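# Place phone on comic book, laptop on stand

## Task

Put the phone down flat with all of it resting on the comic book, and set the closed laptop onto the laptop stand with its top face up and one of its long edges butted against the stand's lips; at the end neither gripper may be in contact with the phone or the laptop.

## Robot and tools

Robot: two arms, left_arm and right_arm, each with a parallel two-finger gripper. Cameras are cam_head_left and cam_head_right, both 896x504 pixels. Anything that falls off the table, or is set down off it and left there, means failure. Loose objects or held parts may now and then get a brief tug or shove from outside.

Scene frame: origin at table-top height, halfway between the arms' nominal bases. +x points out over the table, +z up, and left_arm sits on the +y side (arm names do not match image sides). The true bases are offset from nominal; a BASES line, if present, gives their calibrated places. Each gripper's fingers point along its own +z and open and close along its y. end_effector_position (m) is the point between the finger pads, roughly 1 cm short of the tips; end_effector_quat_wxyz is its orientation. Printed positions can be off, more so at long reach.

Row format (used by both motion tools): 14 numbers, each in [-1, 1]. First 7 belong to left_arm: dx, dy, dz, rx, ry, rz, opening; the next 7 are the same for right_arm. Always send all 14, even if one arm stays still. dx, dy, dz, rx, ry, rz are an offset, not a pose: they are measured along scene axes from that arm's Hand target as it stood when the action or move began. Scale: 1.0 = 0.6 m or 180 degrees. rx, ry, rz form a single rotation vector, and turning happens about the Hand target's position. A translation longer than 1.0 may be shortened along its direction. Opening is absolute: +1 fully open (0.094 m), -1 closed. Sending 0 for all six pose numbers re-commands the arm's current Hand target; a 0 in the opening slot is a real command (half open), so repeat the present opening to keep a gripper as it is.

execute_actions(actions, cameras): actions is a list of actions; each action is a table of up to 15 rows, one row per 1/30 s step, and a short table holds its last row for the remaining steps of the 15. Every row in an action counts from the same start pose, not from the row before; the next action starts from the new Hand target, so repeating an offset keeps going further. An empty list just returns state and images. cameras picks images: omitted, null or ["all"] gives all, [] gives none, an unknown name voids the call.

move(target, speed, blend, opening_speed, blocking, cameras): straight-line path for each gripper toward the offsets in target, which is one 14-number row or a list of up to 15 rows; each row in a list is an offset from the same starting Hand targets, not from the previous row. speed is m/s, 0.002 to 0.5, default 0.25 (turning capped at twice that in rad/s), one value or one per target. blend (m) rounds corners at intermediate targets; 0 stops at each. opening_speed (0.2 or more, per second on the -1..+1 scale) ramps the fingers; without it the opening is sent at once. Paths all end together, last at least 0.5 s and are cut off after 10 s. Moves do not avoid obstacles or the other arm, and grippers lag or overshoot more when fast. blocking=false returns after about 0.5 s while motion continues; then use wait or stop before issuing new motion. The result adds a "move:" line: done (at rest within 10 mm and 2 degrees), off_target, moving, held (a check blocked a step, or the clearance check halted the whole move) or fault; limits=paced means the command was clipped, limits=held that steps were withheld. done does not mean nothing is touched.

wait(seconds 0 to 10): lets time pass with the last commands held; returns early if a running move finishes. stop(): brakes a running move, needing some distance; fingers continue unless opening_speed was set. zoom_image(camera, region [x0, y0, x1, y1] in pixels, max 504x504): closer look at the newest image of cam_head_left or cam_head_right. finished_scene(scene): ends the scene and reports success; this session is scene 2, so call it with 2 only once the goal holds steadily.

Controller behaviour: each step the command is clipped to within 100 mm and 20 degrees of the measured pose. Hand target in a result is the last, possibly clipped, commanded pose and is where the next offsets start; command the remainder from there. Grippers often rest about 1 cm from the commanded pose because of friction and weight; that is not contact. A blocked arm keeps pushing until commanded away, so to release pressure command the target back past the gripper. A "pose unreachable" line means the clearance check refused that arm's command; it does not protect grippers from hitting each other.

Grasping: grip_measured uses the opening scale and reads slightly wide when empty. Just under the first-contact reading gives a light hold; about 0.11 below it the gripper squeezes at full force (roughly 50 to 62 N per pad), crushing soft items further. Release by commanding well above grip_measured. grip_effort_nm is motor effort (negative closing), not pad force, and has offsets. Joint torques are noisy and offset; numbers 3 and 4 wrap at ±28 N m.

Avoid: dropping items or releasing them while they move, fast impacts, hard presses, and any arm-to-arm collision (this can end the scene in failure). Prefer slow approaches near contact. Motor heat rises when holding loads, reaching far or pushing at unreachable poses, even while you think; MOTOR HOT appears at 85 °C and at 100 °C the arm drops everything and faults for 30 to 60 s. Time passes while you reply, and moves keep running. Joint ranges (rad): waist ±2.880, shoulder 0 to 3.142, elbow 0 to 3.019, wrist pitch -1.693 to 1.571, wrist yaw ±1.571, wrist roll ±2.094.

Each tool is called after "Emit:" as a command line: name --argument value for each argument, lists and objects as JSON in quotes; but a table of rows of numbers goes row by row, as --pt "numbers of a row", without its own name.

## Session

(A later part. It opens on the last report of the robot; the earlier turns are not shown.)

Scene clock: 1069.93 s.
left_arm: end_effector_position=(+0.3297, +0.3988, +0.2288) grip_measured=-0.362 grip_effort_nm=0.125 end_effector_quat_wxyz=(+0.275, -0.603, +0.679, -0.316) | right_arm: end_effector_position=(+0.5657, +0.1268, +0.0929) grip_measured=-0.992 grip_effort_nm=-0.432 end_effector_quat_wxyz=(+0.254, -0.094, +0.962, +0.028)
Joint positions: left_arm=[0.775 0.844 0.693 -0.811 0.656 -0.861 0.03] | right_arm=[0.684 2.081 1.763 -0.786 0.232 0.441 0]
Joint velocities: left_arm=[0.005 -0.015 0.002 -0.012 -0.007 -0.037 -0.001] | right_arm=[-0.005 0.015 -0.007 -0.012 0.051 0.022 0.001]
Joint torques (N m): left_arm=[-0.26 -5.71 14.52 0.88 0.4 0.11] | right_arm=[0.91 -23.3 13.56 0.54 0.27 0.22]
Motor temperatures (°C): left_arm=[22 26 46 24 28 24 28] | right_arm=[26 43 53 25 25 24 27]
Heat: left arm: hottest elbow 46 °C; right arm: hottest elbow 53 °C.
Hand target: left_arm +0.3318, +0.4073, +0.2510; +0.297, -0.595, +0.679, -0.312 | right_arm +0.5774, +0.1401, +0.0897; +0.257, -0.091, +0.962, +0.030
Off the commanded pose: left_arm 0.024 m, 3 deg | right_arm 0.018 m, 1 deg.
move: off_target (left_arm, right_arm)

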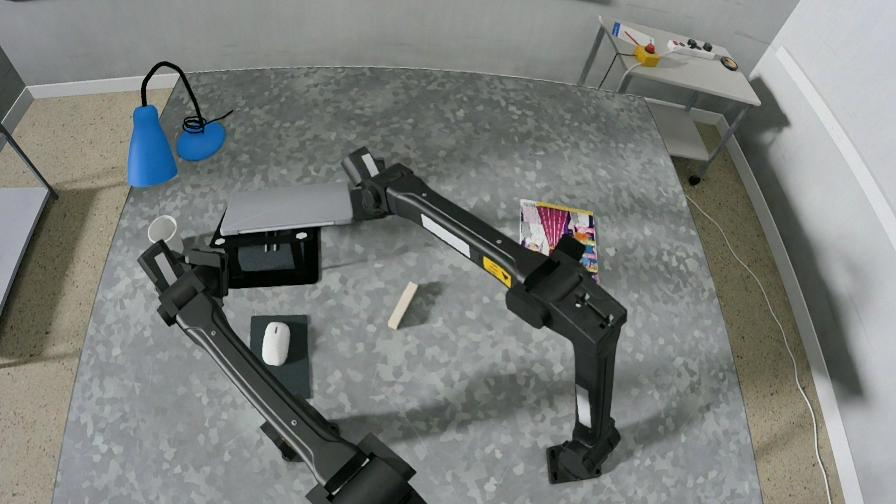

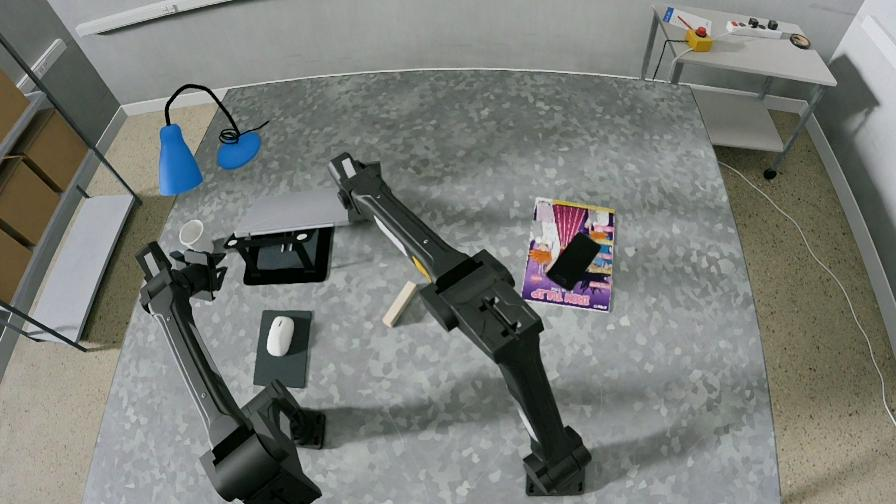

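Emit:
move --target '[0, 0, 0, 0, 0, 0, -0.36, -0.005, 0.04, 0, 0, 0, 0, -1]' --speed 0.05 --cameras '["cam_head_left"]'

Emit:
zoom_image --camera "cam_head_left" --region '[215, 140, 415, 280]'

Scene clock: 1074.33 s.
left_arm: end_effector_position=(+0.3297, +0.3988, +0.2288) grip_measured=-0.362 grip_effort_nm=0.129 end_effector_quat_wxyz=(+0.275, -0.603, +0.679, -0.316) | right_arm: end_effector_position=(+0.5658, +0.1477, +0.0953) grip_measured=-0.992 grip_effort_nm=-0.437 end_effector_quat_wxyz=(+0.255, -0.091, +0.962, +0.028)
Joint positions: left_arm=[0.775 0.844 0.693 -0.811 0.656 -0.861 0.03] | right_arm=[0.709 2.116 1.828 -0.82 0.245 0.467 0]
Joint velocities: left_arm=[-0.005 0.005 0.002 -0.012 0.007 0.022 0] | right_arm=[-0.024 -0.005 0.022 -0.002 -0.007 0.022 -0.001]
Joint torques (N m): left_arm=[-0.67 -6.12 14.48 0.85 0.4 0.18] | right_arm=[1.2 -23.18 13.57 0.53 0.24 0.2]
Motor temperatures (°C): left_arm=[22 26 46 24 28 24 28] | right_arm=[26 43 54 25 25 24 27]
Heat: left arm: hottest elbow 46 °C; right arm: hottest elbow 54 °C.
Hand target: left_arm +0.3318, +0.4073, +0.2510; +0.297, -0.595, +0.679, -0.312 | right_arm +0.5748, +0.1641, +0.0895; +0.257, -0.091, +0.962, +0.030
Off the commanded pose: left_arm 0.024 m, 3 deg | right_arm 0.019 m, 0 deg.
move: off_target (left_arm, right_arm)
Images, in order (width x height): cam_head_left 896x504.

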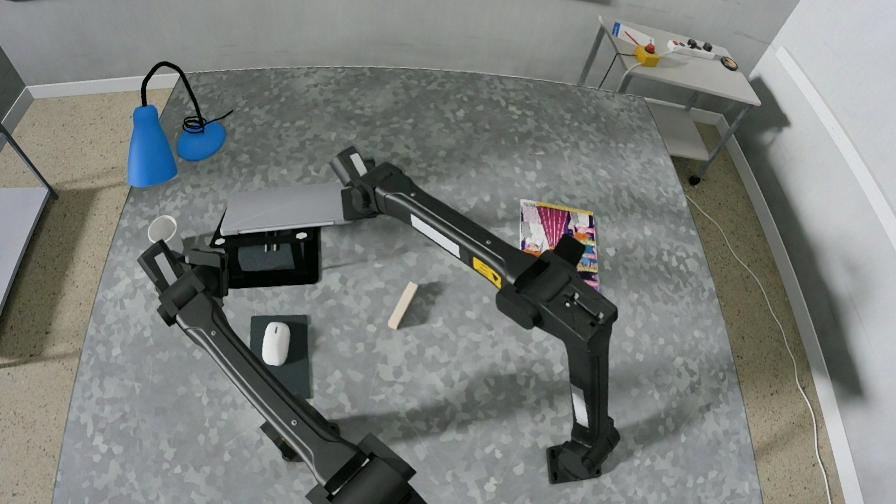

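Scaled by 2.520.

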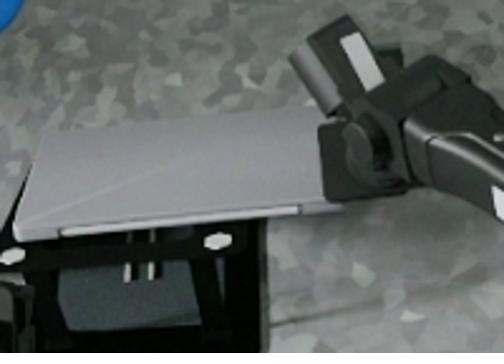

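Emit:
move --target '[0, 0, 0, 0, 0, 0, -0.36, -0.005, 0.035, 0, 0, 0, 0, -1]' --speed 0.05 --cameras '["cam_head_left"]'

Emit:
zoom_image --camera "cam_head_left" --region '[215, 140, 415, 280]'

Scene clock: 1078.00 s.
left_arm: end_effector_position=(+0.3297, +0.3988, +0.2288) grip_measured=-0.362 grip_effort_nm=0.129 end_effector_quat_wxyz=(+0.275, -0.603, +0.679, -0.316) | right_arm: end_effector_position=(+0.5683, +0.1559, +0.0981) grip_measured=-0.992 grip_effort_nm=-0.432 end_effector_quat_wxyz=(+0.254, -0.089, +0.963, +0.021)
Joint positions: left_arm=[0.775 0.844 0.693 -0.811 0.656 -0.861 0.03] | right_arm=[0.718 2.14 1.88 -0.86 0.261 0.48 0]
Joint velocities: left_arm=[0.005 -0.005 -0.007 -0.007 0.037 0.037 -0.001] | right_arm=[-0.015 -0.005 -0.002 -0.012 -0.022 -0.051 -0.001]
Joint torques (N m): left_arm=[-0.21 -6.3 14.67 0.95 0.39 0.15] | right_arm=[2.26 -22.83 14.02 0.81 0.11 0.3]
Motor temperatures (°C): left_arm=[22 26 46 24 28 24 28] | right_arm=[26 43 55 25 25 24 27]
Heat: left arm: hottest elbow 46 °C; right arm: hottest elbow 55 °C.
Hand target: left_arm +0.3318, +0.4073, +0.2510; +0.297, -0.595, +0.679, -0.312 | right_arm +0.5720, +0.1853, +0.0891; +0.257, -0.091, +0.962, +0.030
Off the commanded pose: left_arm 0.024 m, 3 deg | right_arm 0.031 m, 1 deg.
move: off_target (left_arm, right_arm)
Images, in order (width x height): cam_head_left 896x504.

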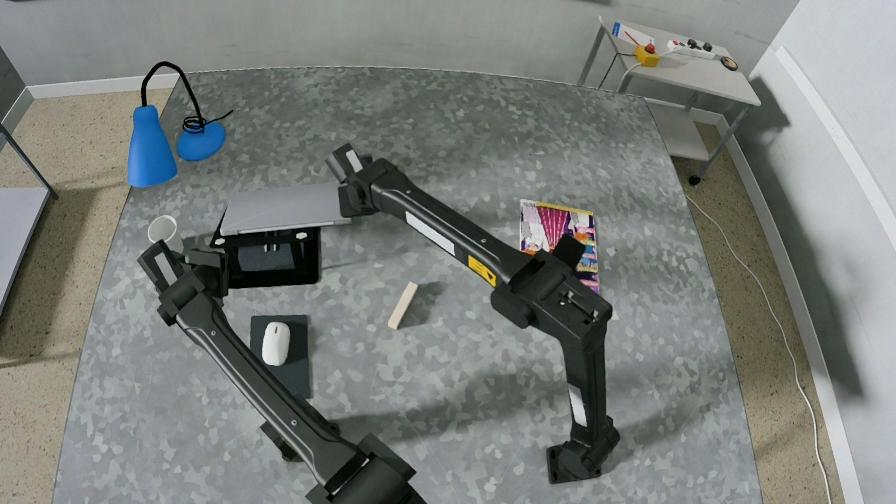

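Scaled by 2.520.

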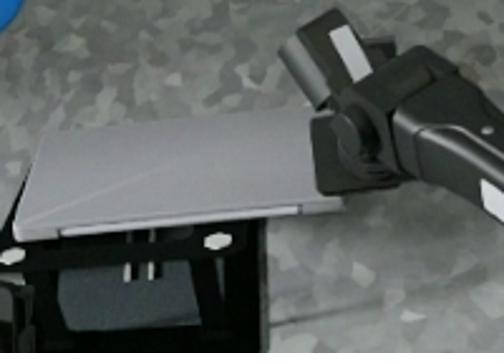

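Emit:
move --target '[0, 0, 0, 0, 0, 0, -0.36, -0.005, 0.035, -0.012, 0, 0, 0, -1]' --speed 0.05 --cameras '["cam_head_left"]'

Emit:
zoom_image --camera "cam_head_left" --region '[215, 140, 415, 280]'

Scene clock: 1081.33 s.
left_arm: end_effector_position=(+0.3297, +0.3988, +0.2288) grip_measured=-0.362 grip_effort_nm=0.129 end_effector_quat_wxyz=(+0.275, -0.603, +0.679, -0.316) | right_arm: end_effector_position=(+0.5738, +0.1780, +0.1071) grip_measured=-0.992 grip_effort_nm=-0.432 end_effector_quat_wxyz=(+0.269, -0.079, +0.960, +0.028)
Joint positions: left_arm=[0.775 0.844 0.693 -0.811 0.656 -0.861 0.03] | right_arm=[0.739 2.173 1.95 -0.871 0.278 0.511 0]
Joint velocities: left_arm=[-0.015 -0.015 0.002 -0.002 0.037 -0.007 -0.001] | right_arm=[-0.005 -0.015 -0.002 -0.002 0.022 -0.022 0]
Joint torques (N m): left_arm=[-0.91 -6.65 14.58 0.95 0.38 0.11] | right_arm=[2.55 -23.06 13.19 0.53 -0.08 0.21]
Motor temperatures (°C): left_arm=[22 26 46 24 28 24 28] | right_arm=[26 44 55 25 25 24 27]
Heat: left arm: hottest elbow 46 °C; right arm: hottest elbow 55 °C.
Hand target: left_arm +0.3318, +0.4073, +0.2510; +0.297, -0.595, +0.679, -0.312 | right_arm +0.5693, +0.2062, +0.0818; +0.257, -0.091, +0.962, +0.030
Off the commanded pose: left_arm 0.024 m, 3 deg | right_arm 0.038 m, 2 deg.
move: off_target (left_arm, right_arm)
Images, in order (width x height): cam_head_left 896x504.

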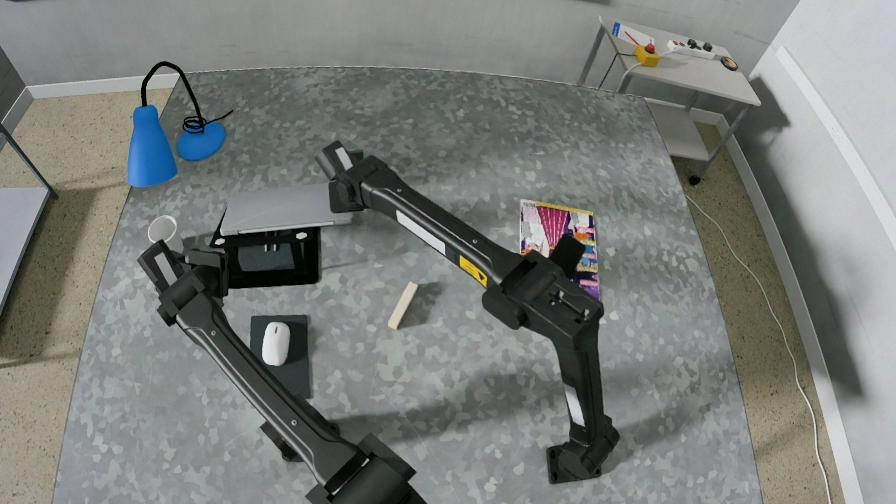

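Scaled by 2.520.

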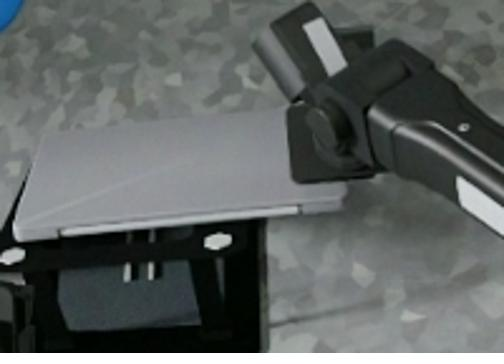

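Emit:
move --pt "0 0 0 0 0 0 -0.36 0.0 -0.05 0.05 0 0 0 -1" --pt "0 0 0 0 0 0 -0.36 0.0 -0.13 0.03 0 0 0 -1" --pt "0 0 0 0 0 0 -0.36 0.0 -0.13 -0.02 0 0 0 -1" --speed 0.08 --cameras '["cam_head_left"]'

Emit:
zoom_image --camera "cam_head_left" --region '[215, 140, 415, 280]'

Scene clock: 1086.20 s.
left_arm: end_effector_position=(+0.3297, +0.3988, +0.2288) grip_measured=-0.362 grip_effort_nm=0.125 end_effector_quat_wxyz=(+0.275, -0.603, +0.679, -0.316) | right_arm: end_effector_position=(+0.5659, +0.1389, +0.0898) grip_measured=-0.992 grip_effort_nm=-0.427 end_effector_quat_wxyz=(+0.264, -0.094, +0.959, +0.038)
Joint positions: left_arm=[0.775 0.844 0.693 -0.811 0.656 -0.861 0.03] | right_arm=[0.697 2.091 1.764 -0.751 0.231 0.449 0]
Joint velocities: left_arm=[-0.005 -0.005 -0.007 0.002 -0.007 -0.066 -0.001] | right_arm=[-0.024 -0.005 -0.007 0.002 0.007 -0.022 -0.001]
Joint torques (N m): left_arm=[-0.26 -6.12 14.39 1.02 0.38 0.17] | right_arm=[-0.32 -25.35 7.31 1.61 0.21 0.12]
Motor temperatures (°C): left_arm=[22 26 46 24 28 24 28] | right_arm=[26 44 55 25 25 24 27]
Heat: left arm: hottest elbow 46 °C; right arm: hottest elbow 55 °C.
Hand target: left_arm +0.3318, +0.4073, +0.2510; +0.297, -0.595, +0.679, -0.312 | right_arm +0.5682, +0.1279, +0.0704; +0.257, -0.091, +0.962, +0.030
Off the commanded pose: left_arm 0.024 m, 3 deg | right_arm 0.023 m, 1 deg.
move: off_target (left_arm, right_arm)
Images, in order (width x height): cam_head_left 896x504.

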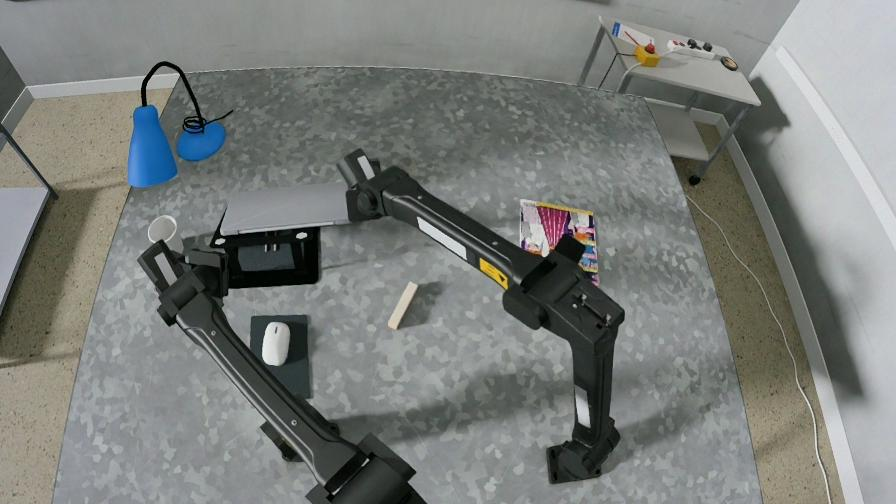

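Scaled by 2.520.

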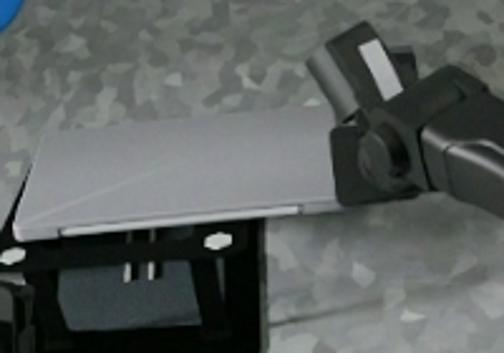

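Emit:
move --pt "0 0 0 0 0 0 -0.36 0.0 -0.01 -0.035 0 0 0 -1" --pt "0 0 0 0 0 0 -0.36 0.0 0.07 -0.035 0 0 0 -1" --speed 0.06 --cameras '["cam_head_left"]'

Emit:
zoom_image --camera "cam_head_left" --region '[215, 140, 415, 280]'

Scene clock: 1091.00 s.
left_arm: end_effector_position=(+0.3297, +0.3988, +0.2288) grip_measured=-0.362 grip_effort_nm=0.125 end_effector_quat_wxyz=(+0.275, -0.603, +0.679, -0.316) | right_arm: end_effector_position=(+0.5637, +0.1546, +0.0920) grip_measured=-0.992 grip_effort_nm=-0.437 end_effector_quat_wxyz=(+0.275, -0.090, +0.956, +0.041)
Joint positions: left_arm=[0.775 0.844 0.693 -0.811 0.656 -0.861 0.03] | right_arm=[0.719 2.103 1.782 -0.74 0.25 0.472 0]
Joint velocities: left_arm=[-0.015 -0.005 -0.012 0.007 -0.051 0.022 -0.001] | right_arm=[-0.015 -0.005 0.007 -0.007 -0.022 0.022 0]
Joint torques (N m): left_arm=[-0.15 -6.18 14.63 0.87 0.41 0.16] | right_arm=[1.32 -19.84 12.42 0.91 0.29 0.26]
Motor temperatures (°C): left_arm=[22 26 46 24 28 24 28] | right_arm=[26 45 54 25 25 24 27]
Heat: left arm: hottest elbow 46 °C; right arm: hottest elbow 54 °C.
Hand target: left_arm +0.3318, +0.4073, +0.2510; +0.297, -0.595, +0.679, -0.312 | right_arm +0.5688, +0.1698, +0.0493; +0.257, -0.091, +0.962, +0.030
Off the commanded pose: left_arm 0.024 m, 3 deg | right_arm 0.045 m, 3 deg.
move: off_target (left_arm, right_arm)
Images, in order (width x height): cam_head_left 896x504.

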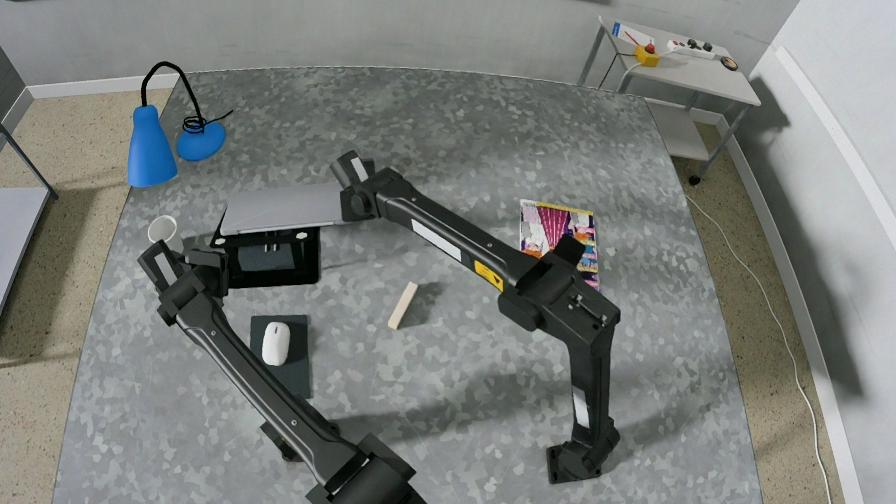

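Scaled by 2.520.

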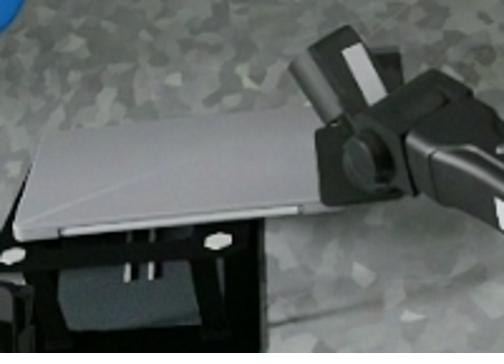

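Emit:
move --pt "0 0 0 0 0 0 -0.36 0.0 -0.01 0.05 0 0 0 -1" --pt "0 0 0 0 0 0 -0.36 0.0 -0.12 0.05 0 0 0 -1" --pt "0 0 0 0 0 0 -0.36 0.0 -0.12 0.03 0 0 0 -1" --speed 0.1 --cameras '["cam_head_left"]'

Emit:
zoom_image --camera "cam_head_left" --region '[215, 140, 415, 280]'

Scene clock: 1095.73 s.
left_arm: end_effector_position=(+0.3297, +0.3988, +0.2288) grip_measured=-0.362 grip_effort_nm=0.129 end_effector_quat_wxyz=(+0.275, -0.603, +0.679, -0.316) | right_arm: end_effector_position=(+0.5687, +0.0993, +0.0682) grip_measured=-0.992 grip_effort_nm=-0.432 end_effector_quat_wxyz=(+0.254, -0.088, +0.963, +0.028)
Joint positions: left_arm=[0.775 0.844 0.693 -0.811 0.656 -0.861 0.03] | right_arm=[0.649 2.066 1.668 -0.7 0.218 0.42 0]
Joint velocities: left_arm=[-0.005 -0.005 -0.007 0.007 -0.022 0.022 0.001] | right_arm=[0.015 -0.015 -0.002 0.007 0.022 -0.007 0]
Joint torques (N m): left_arm=[-0.09 -5.77 14.69 0.8 0.4 0.16] | right_arm=[0.5 -26.75 7.84 1.39 0.1 0.05]
Motor temperatures (°C): left_arm=[22 26 46 24 28 24 28] | right_arm=[26 44 54 25 25 24 27]
Heat: left arm: hottest elbow 46 °C; right arm: hottest elbow 54 °C.
Hand target: left_arm +0.3318, +0.4073, +0.2510; +0.297, -0.595, +0.679, -0.312 | right_arm +0.5678, +0.0980, +0.0680; +0.257, -0.091, +0.962, +0.030
Off the commanded pose: left_arm 0.024 m, 3 deg | right_arm 0.002 m, 0 deg.
move: off_target (left_arm)
Images, in order (width x height): cam_head_left 896x504.

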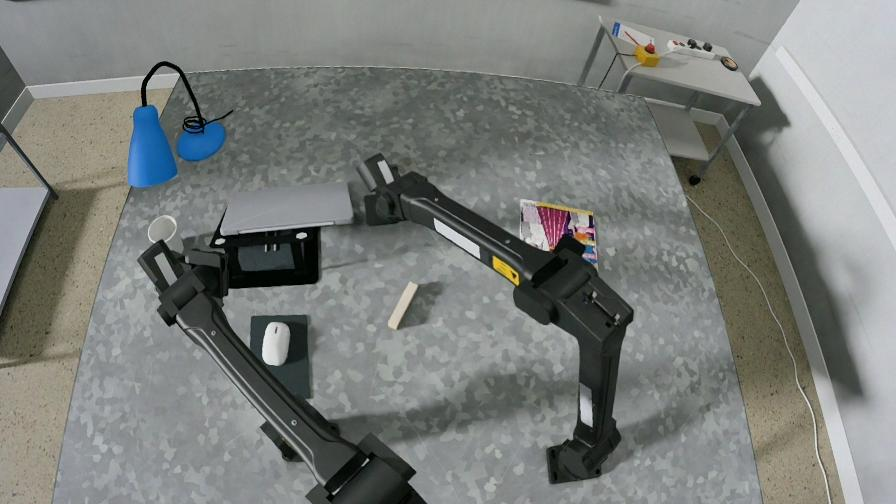

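Scaled by 2.520.

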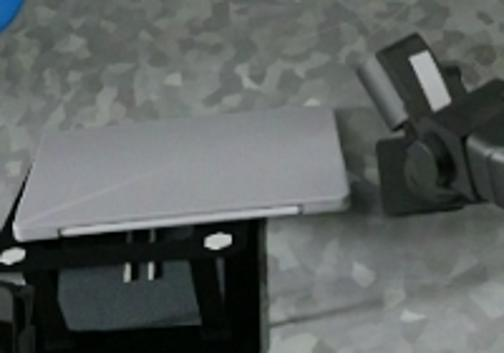

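Emit:
move --target '[0, 0, 0, 0, 0, 0, -0.36, 0.0, 0.1, 0.005, 0, 0, 0, -1]' --speed 0.06 --cameras '[]'

Emit:
move --target '[0, 0, 0, 0, 0, 0, -0.36, -0.005, 0.04, 0.0, 0, 0, 0, -1]' --speed 0.05 --cameras '["cam_head_left"]'

Emit:
zoom_image --camera "cam_head_left" --region '[215, 140, 415, 280]'

Scene clock: 1100.57 s.
left_arm: end_effector_position=(+0.3297, +0.3988, +0.2288) grip_measured=-0.362 grip_effort_nm=0.129 end_effector_quat_wxyz=(+0.275, -0.603, +0.679, -0.316) | right_arm: end_effector_position=(+0.5607, +0.1292, +0.0752) grip_measured=-0.992 grip_effort_nm=-0.427 end_effector_quat_wxyz=(+0.252, -0.090, +0.963, +0.018)
Joint positions: left_arm=[0.775 0.844 0.693 -0.811 0.656 -0.861 0.03] | right_arm=[0.696 2.099 1.749 -0.771 0.252 0.457 0]
Joint velocities: left_arm=[-0.005 -0.015 -0.012 -0.012 0.051 0.051 -0.001] | right_arm=[0.005 -0.005 -0.002 -0.007 -0.081 -0.007 0.001]
Joint torques (N m): left_arm=[0.67 -5.3 14.72 0.98 0.39 0.17] | right_arm=[2.2 -22.18 14.05 0.8 0.03 0.3]
Motor temperatures (°C): left_arm=[22 26 46 24 28 24 28] | right_arm=[26 45 54 25 25 24 27]
Heat: left arm: hottest elbow 46 °C; right arm: hottest elbow 54 °C.
Hand target: left_arm +0.3318, +0.4073, +0.2510; +0.297, -0.595, +0.679, -0.312 | right_arm +0.5685, +0.1582, +0.0702; +0.257, -0.091, +0.962, +0.030
Off the commanded pose: left_arm 0.024 m, 3 deg | right_arm 0.030 m, 2 deg.
move: off_target (left_arm, right_arm)
No camera images: "cameras" was empty.

Scene clock: 1101.73 s.
left_arm: end_effector_position=(+0.3297, +0.3988, +0.2288) grip_measured=-0.362 grip_effort_nm=0.125 end_effector_quat_wxyz=(+0.275, -0.603, +0.679, -0.316) | right_arm: end_effector_position=(+0.5628, +0.1412, +0.0820) grip_measured=-0.992 grip_effort_nm=-0.427 end_effector_quat_wxyz=(+0.252, -0.089, +0.964, +0.014)
Joint positions: left_arm=[0.775 0.844 0.693 -0.811 0.656 -0.861 0.03] | right_arm=[0.709 2.122 1.806 -0.814 0.265 0.47 0]
Joint velocities: left_arm=[0.005 -0.015 -0.007 -0.002 0.037 -0.066 0] | right_arm=[-0.024 0.015 0.007 -0.002 -0.022 0.022 0]
Joint torques (N m): left_arm=[-1.03 -5.66 14.45 0.94 0.37 0.11] | right_arm=[3.25 -21.48 14.58 1.13 0.01 0.44]
Motor temperatures (°C): left_arm=[22 26 46 24 28 24 28] | right_arm=[26 45 54 25 25 24 27]
Heat: left arm: hottest elbow 46 °C; right arm: hottest elbow 54 °C.
Hand target: left_arm +0.3318, +0.4073, +0.2510; +0.297, -0.595, +0.679, -0.312 | right_arm +0.5660, +0.1822, +0.0700; +0.257, -0.091, +0.962, +0.030
Off the commanded pose: left_arm 0.024 m, 3 deg | right_arm 0.043 m, 2 deg.
move: off_target (left_arm, right_arm)
Images, in order (width x height): cam_head_left 896x504.

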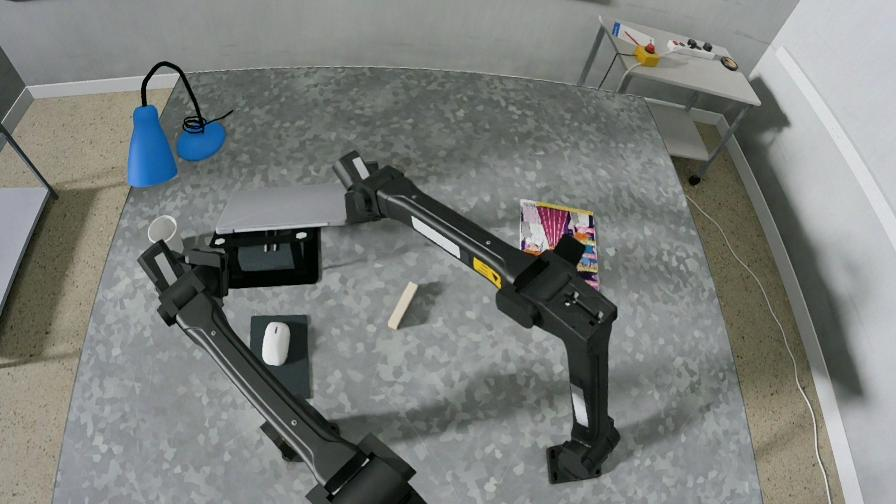

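Scaled by 2.520.

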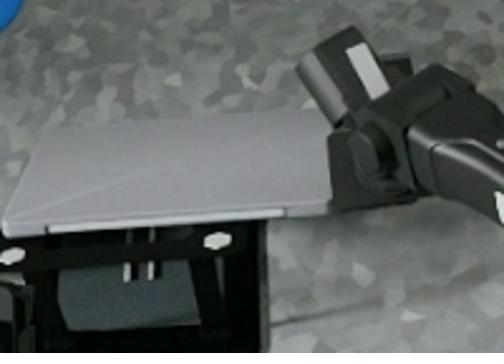

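Emit:
move --pt "0 0 0 0 0 0 -0.36 0.0 -0.06 -0.01 0 0 0 -1" --pt "0 0 0 0 0 0 -0.36 0.0 -0.06 -0.02 0 0 0 -1" --pt "0 0 0 0 0 0 -0.36 -0.008 0.05 -0.02 0 0 0 -1" --speed 0.06 --cameras '["cam_head_left"]'

Emit:
zoom_image --camera "cam_head_left" --region '[215, 140, 415, 280]'

Scene clock: 1109.43 s.
left_arm: end_effector_position=(+0.3297, +0.3988, +0.2288) grip_measured=-0.362 grip_effort_nm=0.129 end_effector_quat_wxyz=(+0.275, -0.603, +0.679, -0.316) | right_arm: end_effector_position=(+0.5714, +0.1596, +0.0827) grip_measured=-0.992 grip_effort_nm=-0.427 end_effector_quat_wxyz=(+0.260, -0.079, +0.962, +0.015)
Joint positions: left_arm=[0.775 0.844 0.693 -0.811 0.656 -0.861 0.03] | right_arm=[0.724 2.167 1.881 -0.834 0.283 0.501 0]
Joint velocities: left_arm=[0.005 -0.015 0.007 -0.007 -0.022 0.022 -0.001] | right_arm=[-0.005 -0.005 0.002 -0.017 0.007 -0.125 0.001]
Joint torques (N m): left_arm=[-0.38 -6.24 14.46 0.69 0.35 0.15] | right_arm=[4.6 -21.54 14.04 1.01 -0.07 0.45]
Motor temperatures (°C): left_arm=[22 26 46 24 28 24 27] | right_arm=[26 45 55 25 24 24 27]
Heat: left arm: hottest elbow 46 °C; right arm: hottest elbow 55 °C.
Hand target: left_arm +0.3318, +0.4073, +0.2510; +0.297, -0.595, +0.679, -0.312 | right_arm +0.5614, +0.2121, +0.0574; +0.256, -0.091, +0.962, +0.030
Off the commanded pose: left_arm 0.024 m, 3 deg | right_arm 0.059 m, 2 deg.
move: off_target (left_arm, right_arm)
Images, in order (width x height): cam_head_left 896x504.

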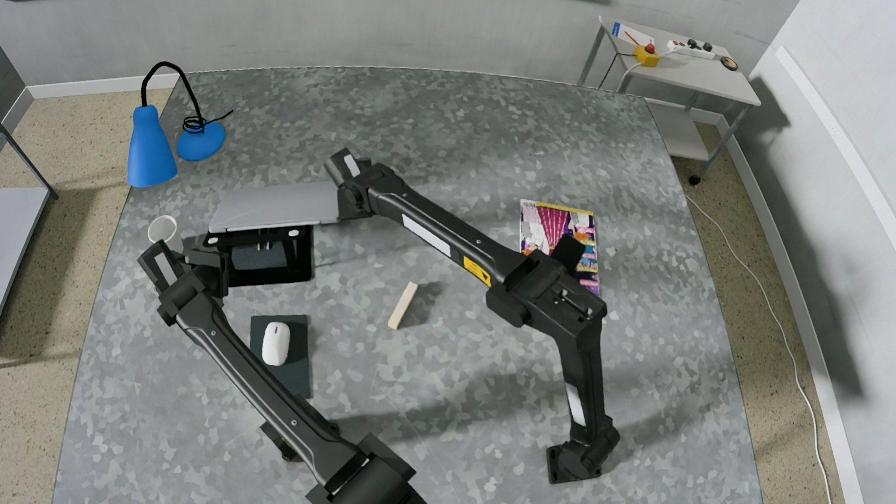

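Scaled by 2.520.

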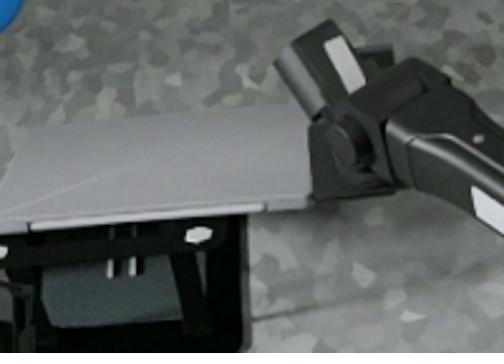

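Emit:
move --target '[0, 0, 0, 0, 0, 0, -0.36, 0.0, -0.15, 0.03, 0, 0, 0, -1]' --speed 0.1

Emit:
zoom_image --camera "cam_head_left" --region '[195, 170, 265, 300]'

Emit:
zoom_image --camera "cam_head_left" --region '[260, 170, 360, 300]'

Emit:
zoom_image --camera "cam_head_right" --region '[210, 170, 310, 300]'

Emit:
zoom_image --camera "cam_head_right" --region '[270, 170, 370, 300]'

Scene clock: 1123.77 s.
left_arm: end_effector_position=(+0.3297, +0.3988, +0.2288) grip_measured=-0.362 grip_effort_nm=0.129 end_effector_quat_wxyz=(+0.275, -0.603, +0.679, -0.316) | right_arm: end_effector_position=(+0.5586, +0.1275, +0.0729) grip_measured=-0.992 grip_effort_nm=-0.422 end_effector_quat_wxyz=(+0.253, -0.091, +0.963, +0.028)
Joint positions: left_arm=[0.775 0.844 0.693 -0.811 0.656 -0.861 0.03] | right_arm=[0.692 2.088 1.721 -0.742 0.235 0.453 0]
Joint velocities: left_arm=[-0.005 -0.024 -0.002 -0.012 -0.022 0.007 0.001] | right_arm=[-0.005 0.024 -0.007 0.002 0.037 -0.007 0]
Joint torques (N m): left_arm=[-0.67 -5.42 14.71 1.07 0.44 0.13] | right_arm=[-0.03 -26.99 7.94 1.36 0.09 0.06]
Motor temperatures (°C): left_arm=[22 26 46 24 28 24 27] | right_arm=[26 43 58 25 24 24 27]
Heat: left arm: hottest elbow 46 °C; right arm: hottest elbow 58 °C.
Hand target: left_arm +0.3318, +0.4073, +0.2510; +0.297, -0.595, +0.679, -0.312 | right_arm +0.5603, +0.1223, +0.0767; +0.257, -0.091, +0.962, +0.030
Off the commanded pose: left_arm 0.024 m, 3 deg | right_arm 0.006 m, 0 deg.
move: off_target (left_arm)

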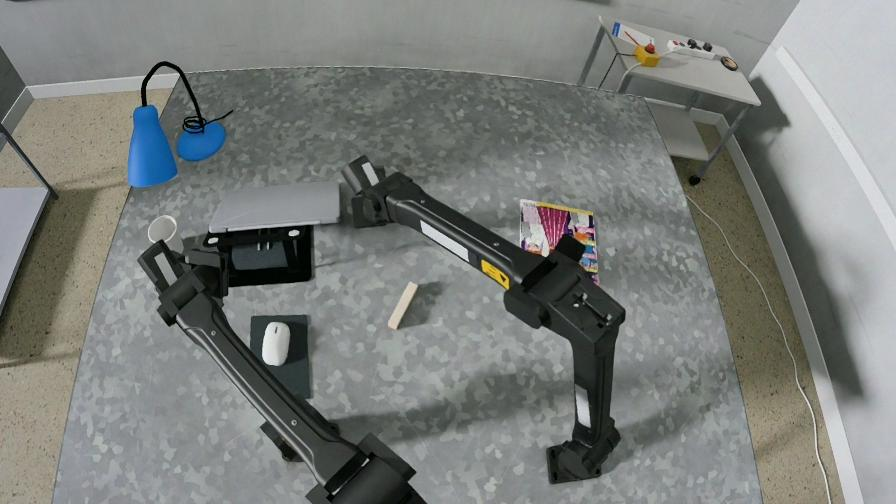

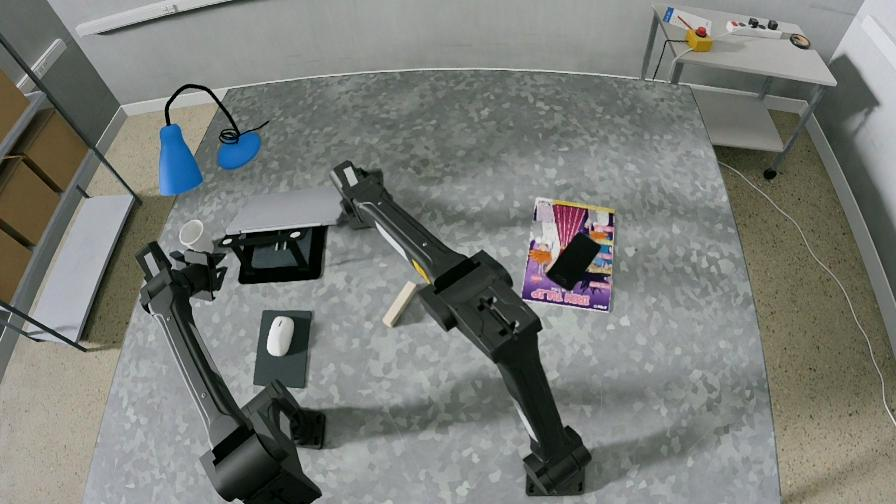

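Scaled by 3.877.

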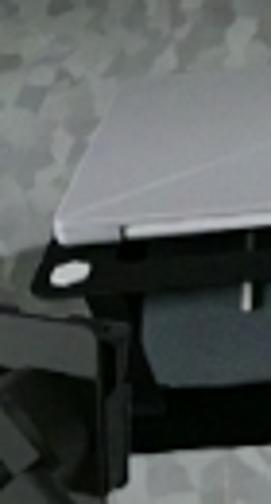

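Scaled by 3.877.

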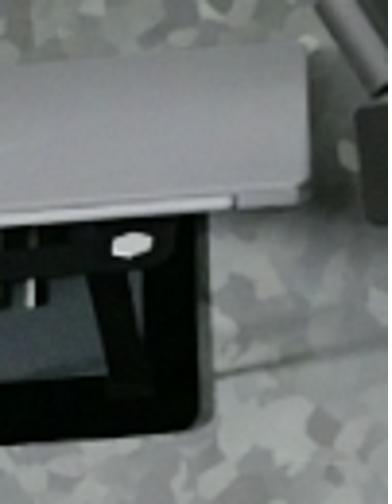

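Scaled by 3.877.

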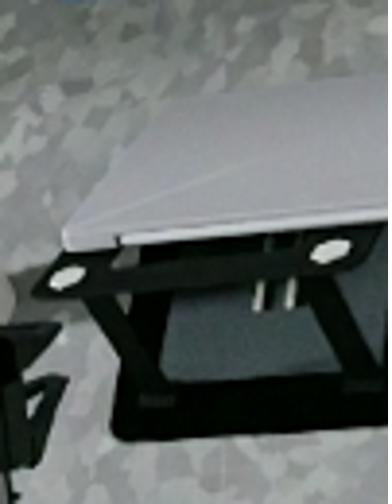

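Scaled by 3.877.

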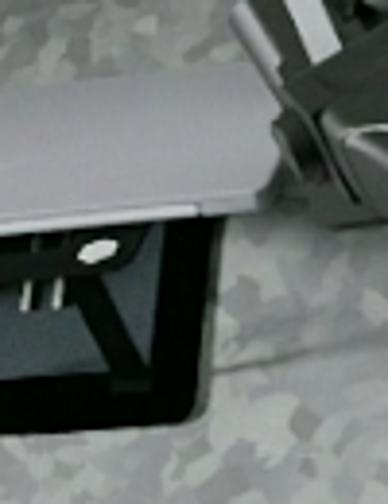

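Emit:
move --pt "0 0 0 0 0 0 -0.36 -0.05 -0.06 0.12 0 0 0 -0.2" --pt "0 0 0 0 0 0 -0.36 -0.217 -0.04 0.239 0.218 0.012 -0.173 -0.2" --speed 0.25 --blend 0.03 --cameras '[]'

Emit:
move --target '[0, 0, 0, 0, 0, 0, -0.36, 0, 0, 0, 0.218, 0.012, -0.173, -0.2]' --speed 0.25

Scene clock: 1145.33 s.
left_arm: end_effector_position=(+0.3297, +0.3988, +0.2288) grip_measured=-0.362 grip_effort_nm=0.129 end_effector_quat_wxyz=(+0.275, -0.603, +0.679, -0.316) | right_arm: end_effector_position=(+0.4359, +0.0987, +0.2193) grip_measured=-0.201 grip_effort_nm=0.071 end_effector_quat_wxyz=(+0.254, +0.256, +0.892, +0.272)
Joint positions: left_arm=[0.775 0.844 0.693 -0.811 0.656 -0.861 0.03] | right_arm=[0.762 1.565 1.269 -0.525 0.156 1.265 0.038]
Joint velocities: left_arm=[0.005 0.005 0.002 -0.012 -0.022 -0.007 0.001] | right_arm=[0.024 -0.024 -0.007 -0.017 -0.066 0.037 -0.001]
Joint torques (N m): left_arm=[-0.44 -5.54 14.54 0.99 0.38 0.17] | right_arm=[1.44 -19.02 8.29 1.74 0.23 0.25]
Motor temperatures (°C): left_arm=[22 26 47 24 28 24 27] | right_arm=[26 47 54 25 24 24 27]
Heat: left arm: hottest elbow 47 °C; right arm: hottest elbow 54 °C.
Hand target: left_arm +0.3318, +0.4073, +0.2510; +0.297, -0.595, +0.679, -0.312 | right_arm +0.4293, +0.1018, +0.2213; +0.255, +0.255, +0.890, +0.279
Off the commanded pose: left_arm 0.024 m, 3 deg | right_arm 0.006 m, 1 deg.
move: off_target (left_arm)
No camera images: "cameras" was empty.

Scene clock: 1148.00 s.
left_arm: end_effector_position=(+0.3297, +0.3988, +0.2288) grip_measured=-0.362 grip_effort_nm=0.129 end_effector_quat_wxyz=(+0.275, -0.603, +0.679, -0.316) | right_arm: end_effector_position=(+0.4369, +0.0990, +0.2189) grip_measured=-0.201 grip_effort_nm=0.066 end_effector_quat_wxyz=(+0.210, +0.556, +0.655, +0.467)
Joint positions: left_arm=[0.775 0.844 0.693 -0.811 0.656 -0.861 0.03] | right_arm=[0.806 1.527 1.054 -0.052 0.321 2.034 0.038]
Joint velocities: left_arm=[-0.005 -0.005 -0.012 0.017 0.051 -0.066 0] | right_arm=[-0.005 -0.005 0.007 0.007 0.125 0.066 -0.001]
Joint torques (N m): left_arm=[-0.44 -6.18 14.41 0.98 0.43 0.16] | right_arm=[1.44 -17.96 7.88 2.11 0.24 0.16]
Motor temperatures (°C): left_arm=[22 26 47 24 28 24 27] | right_arm=[26 47 53 25 24 24 27]
Heat: left arm: hottest elbow 47 °C; right arm: hottest elbow 53 °C.
Hand target: left_arm +0.3318, +0.4073, +0.2510; +0.297, -0.595, +0.679, -0.312 | right_arm +0.4291, +0.1016, +0.2218; +0.206, +0.554, +0.652, +0.475
Off the commanded pose: left_arm 0.024 m, 3 deg | right_arm 0.008 m, 1 deg.
move: off_target (left_arm)

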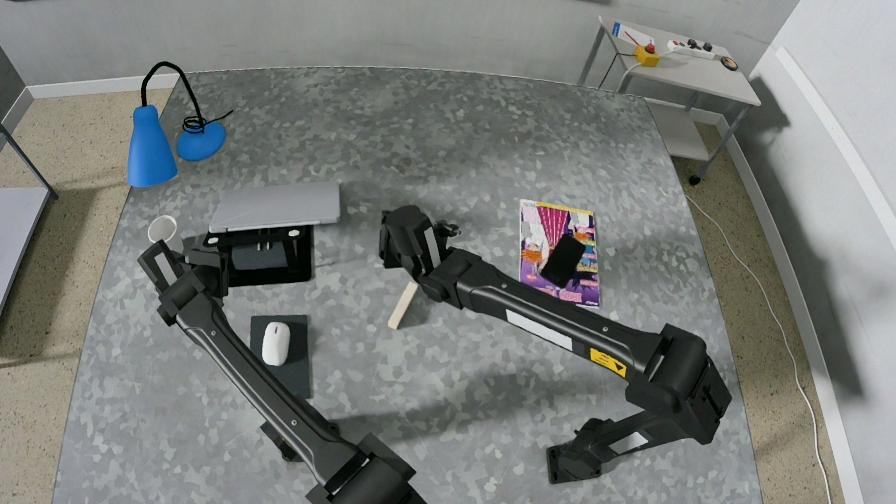

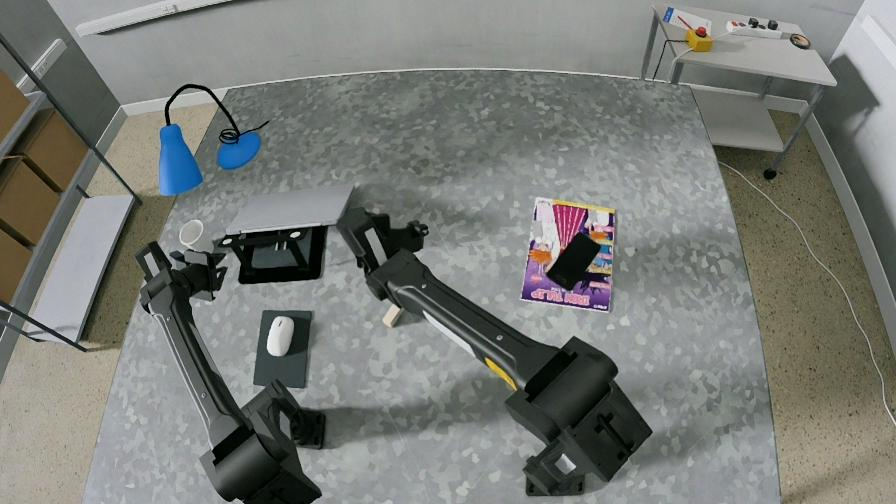

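Emit:
move --target '[0, 0, 0, 0, 0, 0, -0.36, 0.02, 0.155, -0.07, 0, 0, 0, -0.2]' --speed 0.12 --cameras '["cam_head_left"]'

Emit:
zoom_image --camera "cam_head_left" --region '[290, 170, 430, 280]'

Scene clock: 1151.63 s.
left_arm: end_effector_position=(+0.3297, +0.3988, +0.2288) grip_measured=-0.362 grip_effort_nm=0.129 end_effector_quat_wxyz=(+0.275, -0.603, +0.679, -0.316) | right_arm: end_effector_position=(+0.4318, +0.1707, +0.1693) grip_measured=-0.201 grip_effort_nm=0.061 end_effector_quat_wxyz=(+0.212, +0.552, +0.664, +0.458)
Joint positions: left_arm=[0.775 0.844 0.693 -0.811 0.656 -0.861 0.03] | right_arm=[0.905 1.713 1.154 -0.003 0.403 2.074 0.038]
Joint velocities: left_arm=[-0.005 0.005 -0.002 -0.017 -0.007 -0.11 -0.001] | right_arm=[-0.005 0.015 -0.007 0.007 -0.007 -0.022 0]
Joint torques (N m): left_arm=[0.32 -5.95 14.52 0.87 0.42 0.17] | right_arm=[1.26 -16.67 13.04 1.91 0.28 0.15]
Motor temperatures (°C): left_arm=[22 26 47 24 28 24 27] | right_arm=[26 46 53 25 24 24 27]
Heat: left arm: hottest elbow 47 °C; right arm: hottest elbow 53 °C.
Hand target: left_arm +0.3318, +0.4073, +0.2510; +0.297, -0.595, +0.679, -0.312 | right_arm +0.4422, +0.1943, +0.1793; +0.206, +0.554, +0.652, +0.475
Off the commanded pose: left_arm 0.024 m, 3 deg | right_arm 0.028 m, 2 deg.
joint sent to its limit (right arm) — joint 6 (wrist roll), upper limit. The joint targets still meet the commanded pose.
move: off_target (left_arm, right_arm)
Images, in order (width x height): cam_head_left 896x504.

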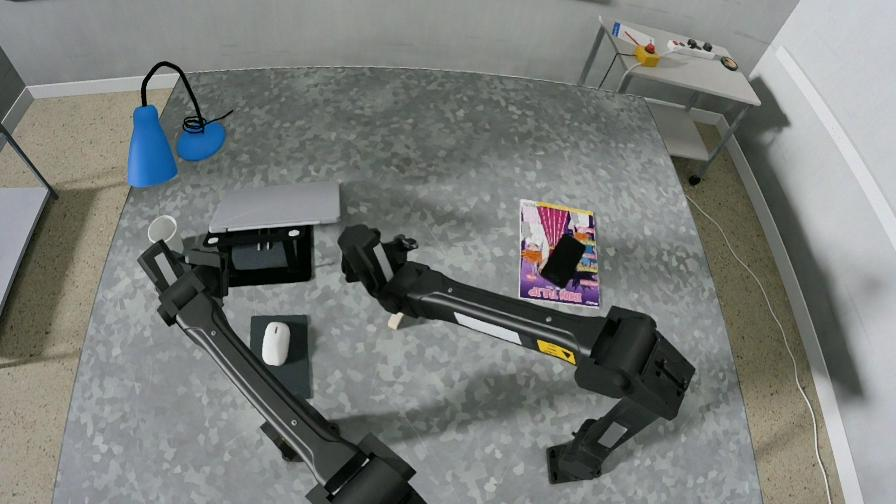

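Scaled by 3.600.

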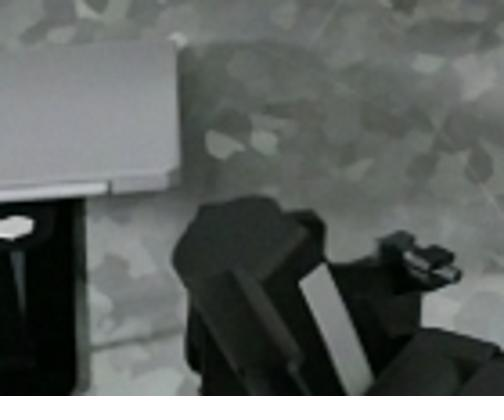

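Emit:
move --target '[0, 0, 0, 0, 0, 0, -0.36, 0.11, 0.046, -0.06, 0, 0, 0, -0.2]' --speed 0.06 --cameras '["cam_head_left"]'

Emit:
zoom_image --camera "cam_head_left" --region '[190, 170, 370, 270]'

Scene clock: 1156.30 s.
left_arm: end_effector_position=(+0.3297, +0.3988, +0.2288) grip_measured=-0.362 grip_effort_nm=0.129 end_effector_quat_wxyz=(+0.275, -0.603, +0.679, -0.316) | right_arm: end_effector_position=(+0.4881, +0.2086, +0.1377) grip_measured=-0.201 grip_effort_nm=0.066 end_effector_quat_wxyz=(+0.203, +0.555, +0.660, +0.463)
Joint positions: left_arm=[0.775 0.844 0.693 -0.811 0.656 -0.861 0.03] | right_arm=[0.866 1.9 1.33 0.02 0.358 2.068 0.038]
Joint velocities: left_arm=[0.005 -0.005 0.007 0.007 -0.037 -0.066 0] | right_arm=[-0.005 -0.005 0.007 0.002 -0.022 -0.007 0]
Joint torques (N m): left_arm=[-0.21 -5.48 14.56 0.87 0.4 0.17] | right_arm=[-0.26 -19.72 12.79 1.89 0.09 0.02]
Motor temperatures (°C): left_arm=[22 26 47 24 28 24 27] | right_arm=[26 46 54 25 24 24 27]
Heat: left arm: hottest elbow 47 °C; right arm: hottest elbow 54 °C.
Hand target: left_arm +0.3318, +0.4073, +0.2510; +0.297, -0.595, +0.679, -0.312 | right_arm +0.5086, +0.2205, +0.1428; +0.206, +0.554, +0.652, +0.475
Off the commanded pose: left_arm 0.024 m, 3 deg | right_arm 0.025 m, 2 deg.
move: off_target (left_arm, right_arm)
Images, in order (width x height): cam_head_left 896x504.

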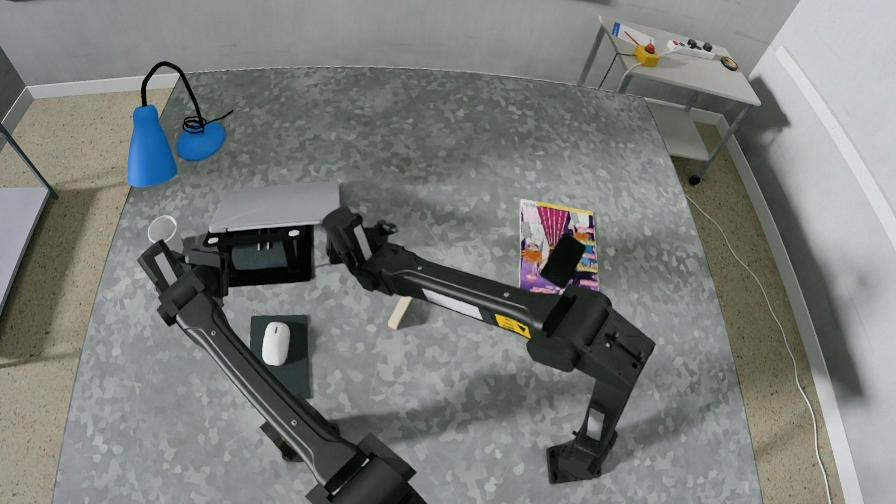

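Scaled by 2.800.

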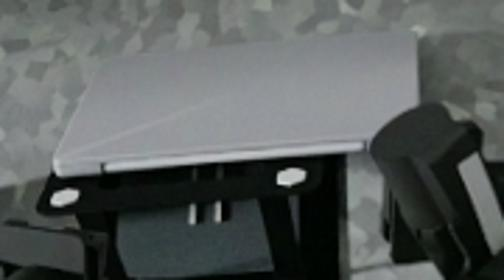

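Emit:
move --target '[0, 0, 0, 0, 0, 0, -0.36, 0.012, 0.008, -0.008, 0, 0, 0, -0.2]' --speed 0.06 --cameras '[]'

Emit:
move --target '[0, 0, 0, 0, 0, 0, -0.36, 0, 0, 0, 0, 0, 0, -0.72]' --speed 0.06 --opening_speed 0.4 --cameras '["cam_head_left"]'

Emit:
zoom_image --camera "cam_head_left" --region '[190, 170, 370, 270]'

Scene clock: 1161.17 s.
left_arm: end_effector_position=(+0.3297, +0.3988, +0.2288) grip_measured=-0.362 grip_effort_nm=0.129 end_effector_quat_wxyz=(+0.275, -0.603, +0.679, -0.316) | right_arm: end_effector_position=(+0.4941, +0.2136, +0.1327) grip_measured=-0.201 grip_effort_nm=0.061 end_effector_quat_wxyz=(+0.203, +0.555, +0.661, +0.462)
Joint positions: left_arm=[0.775 0.844 0.693 -0.811 0.656 -0.861 0.03] | right_arm=[0.864 1.924 1.353 0.02 0.355 2.066 0.038]
Joint velocities: left_arm=[0.005 -0.024 -0.017 0.007 -0.037 0.007 0.001] | right_arm=[0.005 -0.005 0.002 0.002 0.007 0.007 0]
Joint torques (N m): left_arm=[-0.62 -5.71 14.64 1.01 0.38 0.13] | right_arm=[-0.26 -20.01 12.94 1.91 0.1 0.03]
Motor temperatures (°C): left_arm=[22 26 47 24 28 24 27] | right_arm=[26 45 55 25 24 24 27]
Heat: left arm: hottest elbow 47 °C; right arm: hottest elbow 55 °C.
Hand target: left_arm +0.3318, +0.4073, +0.2510; +0.297, -0.595, +0.679, -0.312 | right_arm +0.5158, +0.2252, +0.1378; +0.206, +0.554, +0.652, +0.475
Off the commanded pose: left_arm 0.024 m, 3 deg | right_arm 0.025 m, 2 deg.
move: off_target (left_arm, right_arm)
No camera images: "cameras" was empty.

Scene clock: 1162.97 s.
left_arm: end_effector_position=(+0.3297, +0.3988, +0.2288) grip_measured=-0.362 grip_effort_nm=0.125 end_effector_quat_wxyz=(+0.275, -0.603, +0.679, -0.316) | right_arm: end_effector_position=(+0.4966, +0.2139, +0.1359) grip_measured=-0.697 grip_effort_nm=-1.018 end_effector_quat_wxyz=(+0.207, +0.550, +0.664, +0.463)
Joint positions: left_arm=[0.775 0.844 0.693 -0.811 0.656 -0.861 0.03] | right_arm=[0.861 1.924 1.359 0.02 0.355 2.05 0.014]
Joint velocities: left_arm=[-0.015 0.005 -0.002 0.002 0.022 0.037 0] | right_arm=[0.005 -0.024 -0.002 -0.007 -0.022 -0.022 0]
Joint torques (N m): left_arm=[0.03 -5.42 14.54 1.03 0.38 0.18] | right_arm=[-0.21 -19.96 12.63 1.91 0.08 0.13]
Motor temperatures (°C): left_arm=[22 26 47 24 28 24 27] | right_arm=[26 45 55 25 24 24 27]
Heat: left arm: hottest elbow 47 °C; right arm: hottest elbow 55 °C.
Hand target: left_arm +0.3318, +0.4073, +0.2510; +0.297, -0.595, +0.679, -0.312 | right_arm +0.5157, +0.2252, +0.1378; +0.206, +0.554, +0.652, +0.475
Off the commanded pose: left_arm 0.024 m, 3 deg | right_arm 0.022 m, 2 deg.
move: off_target (left_arm, right_arm)
Images, in order (width x height): cam_head_left 896x504.

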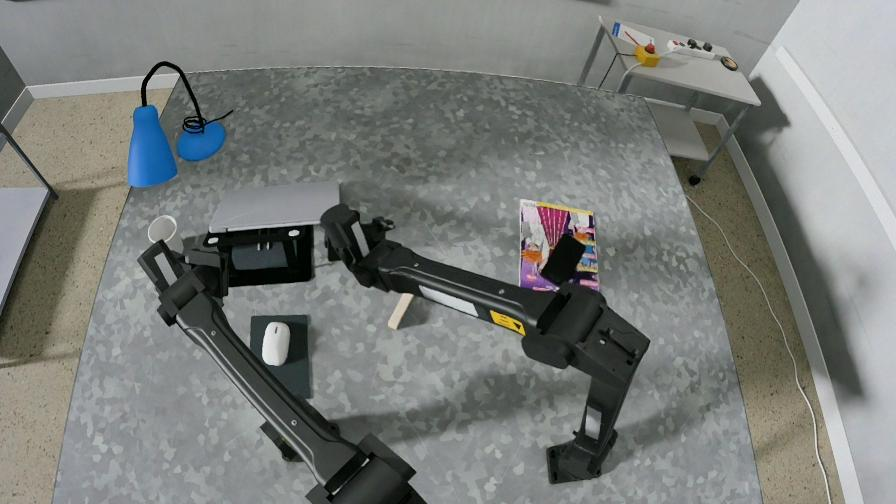

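Scaled by 2.800.

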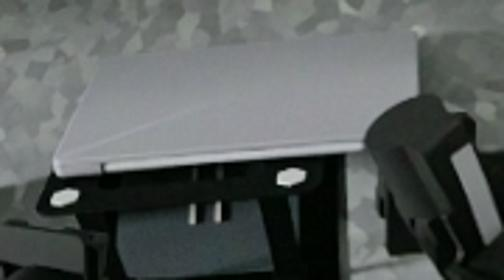

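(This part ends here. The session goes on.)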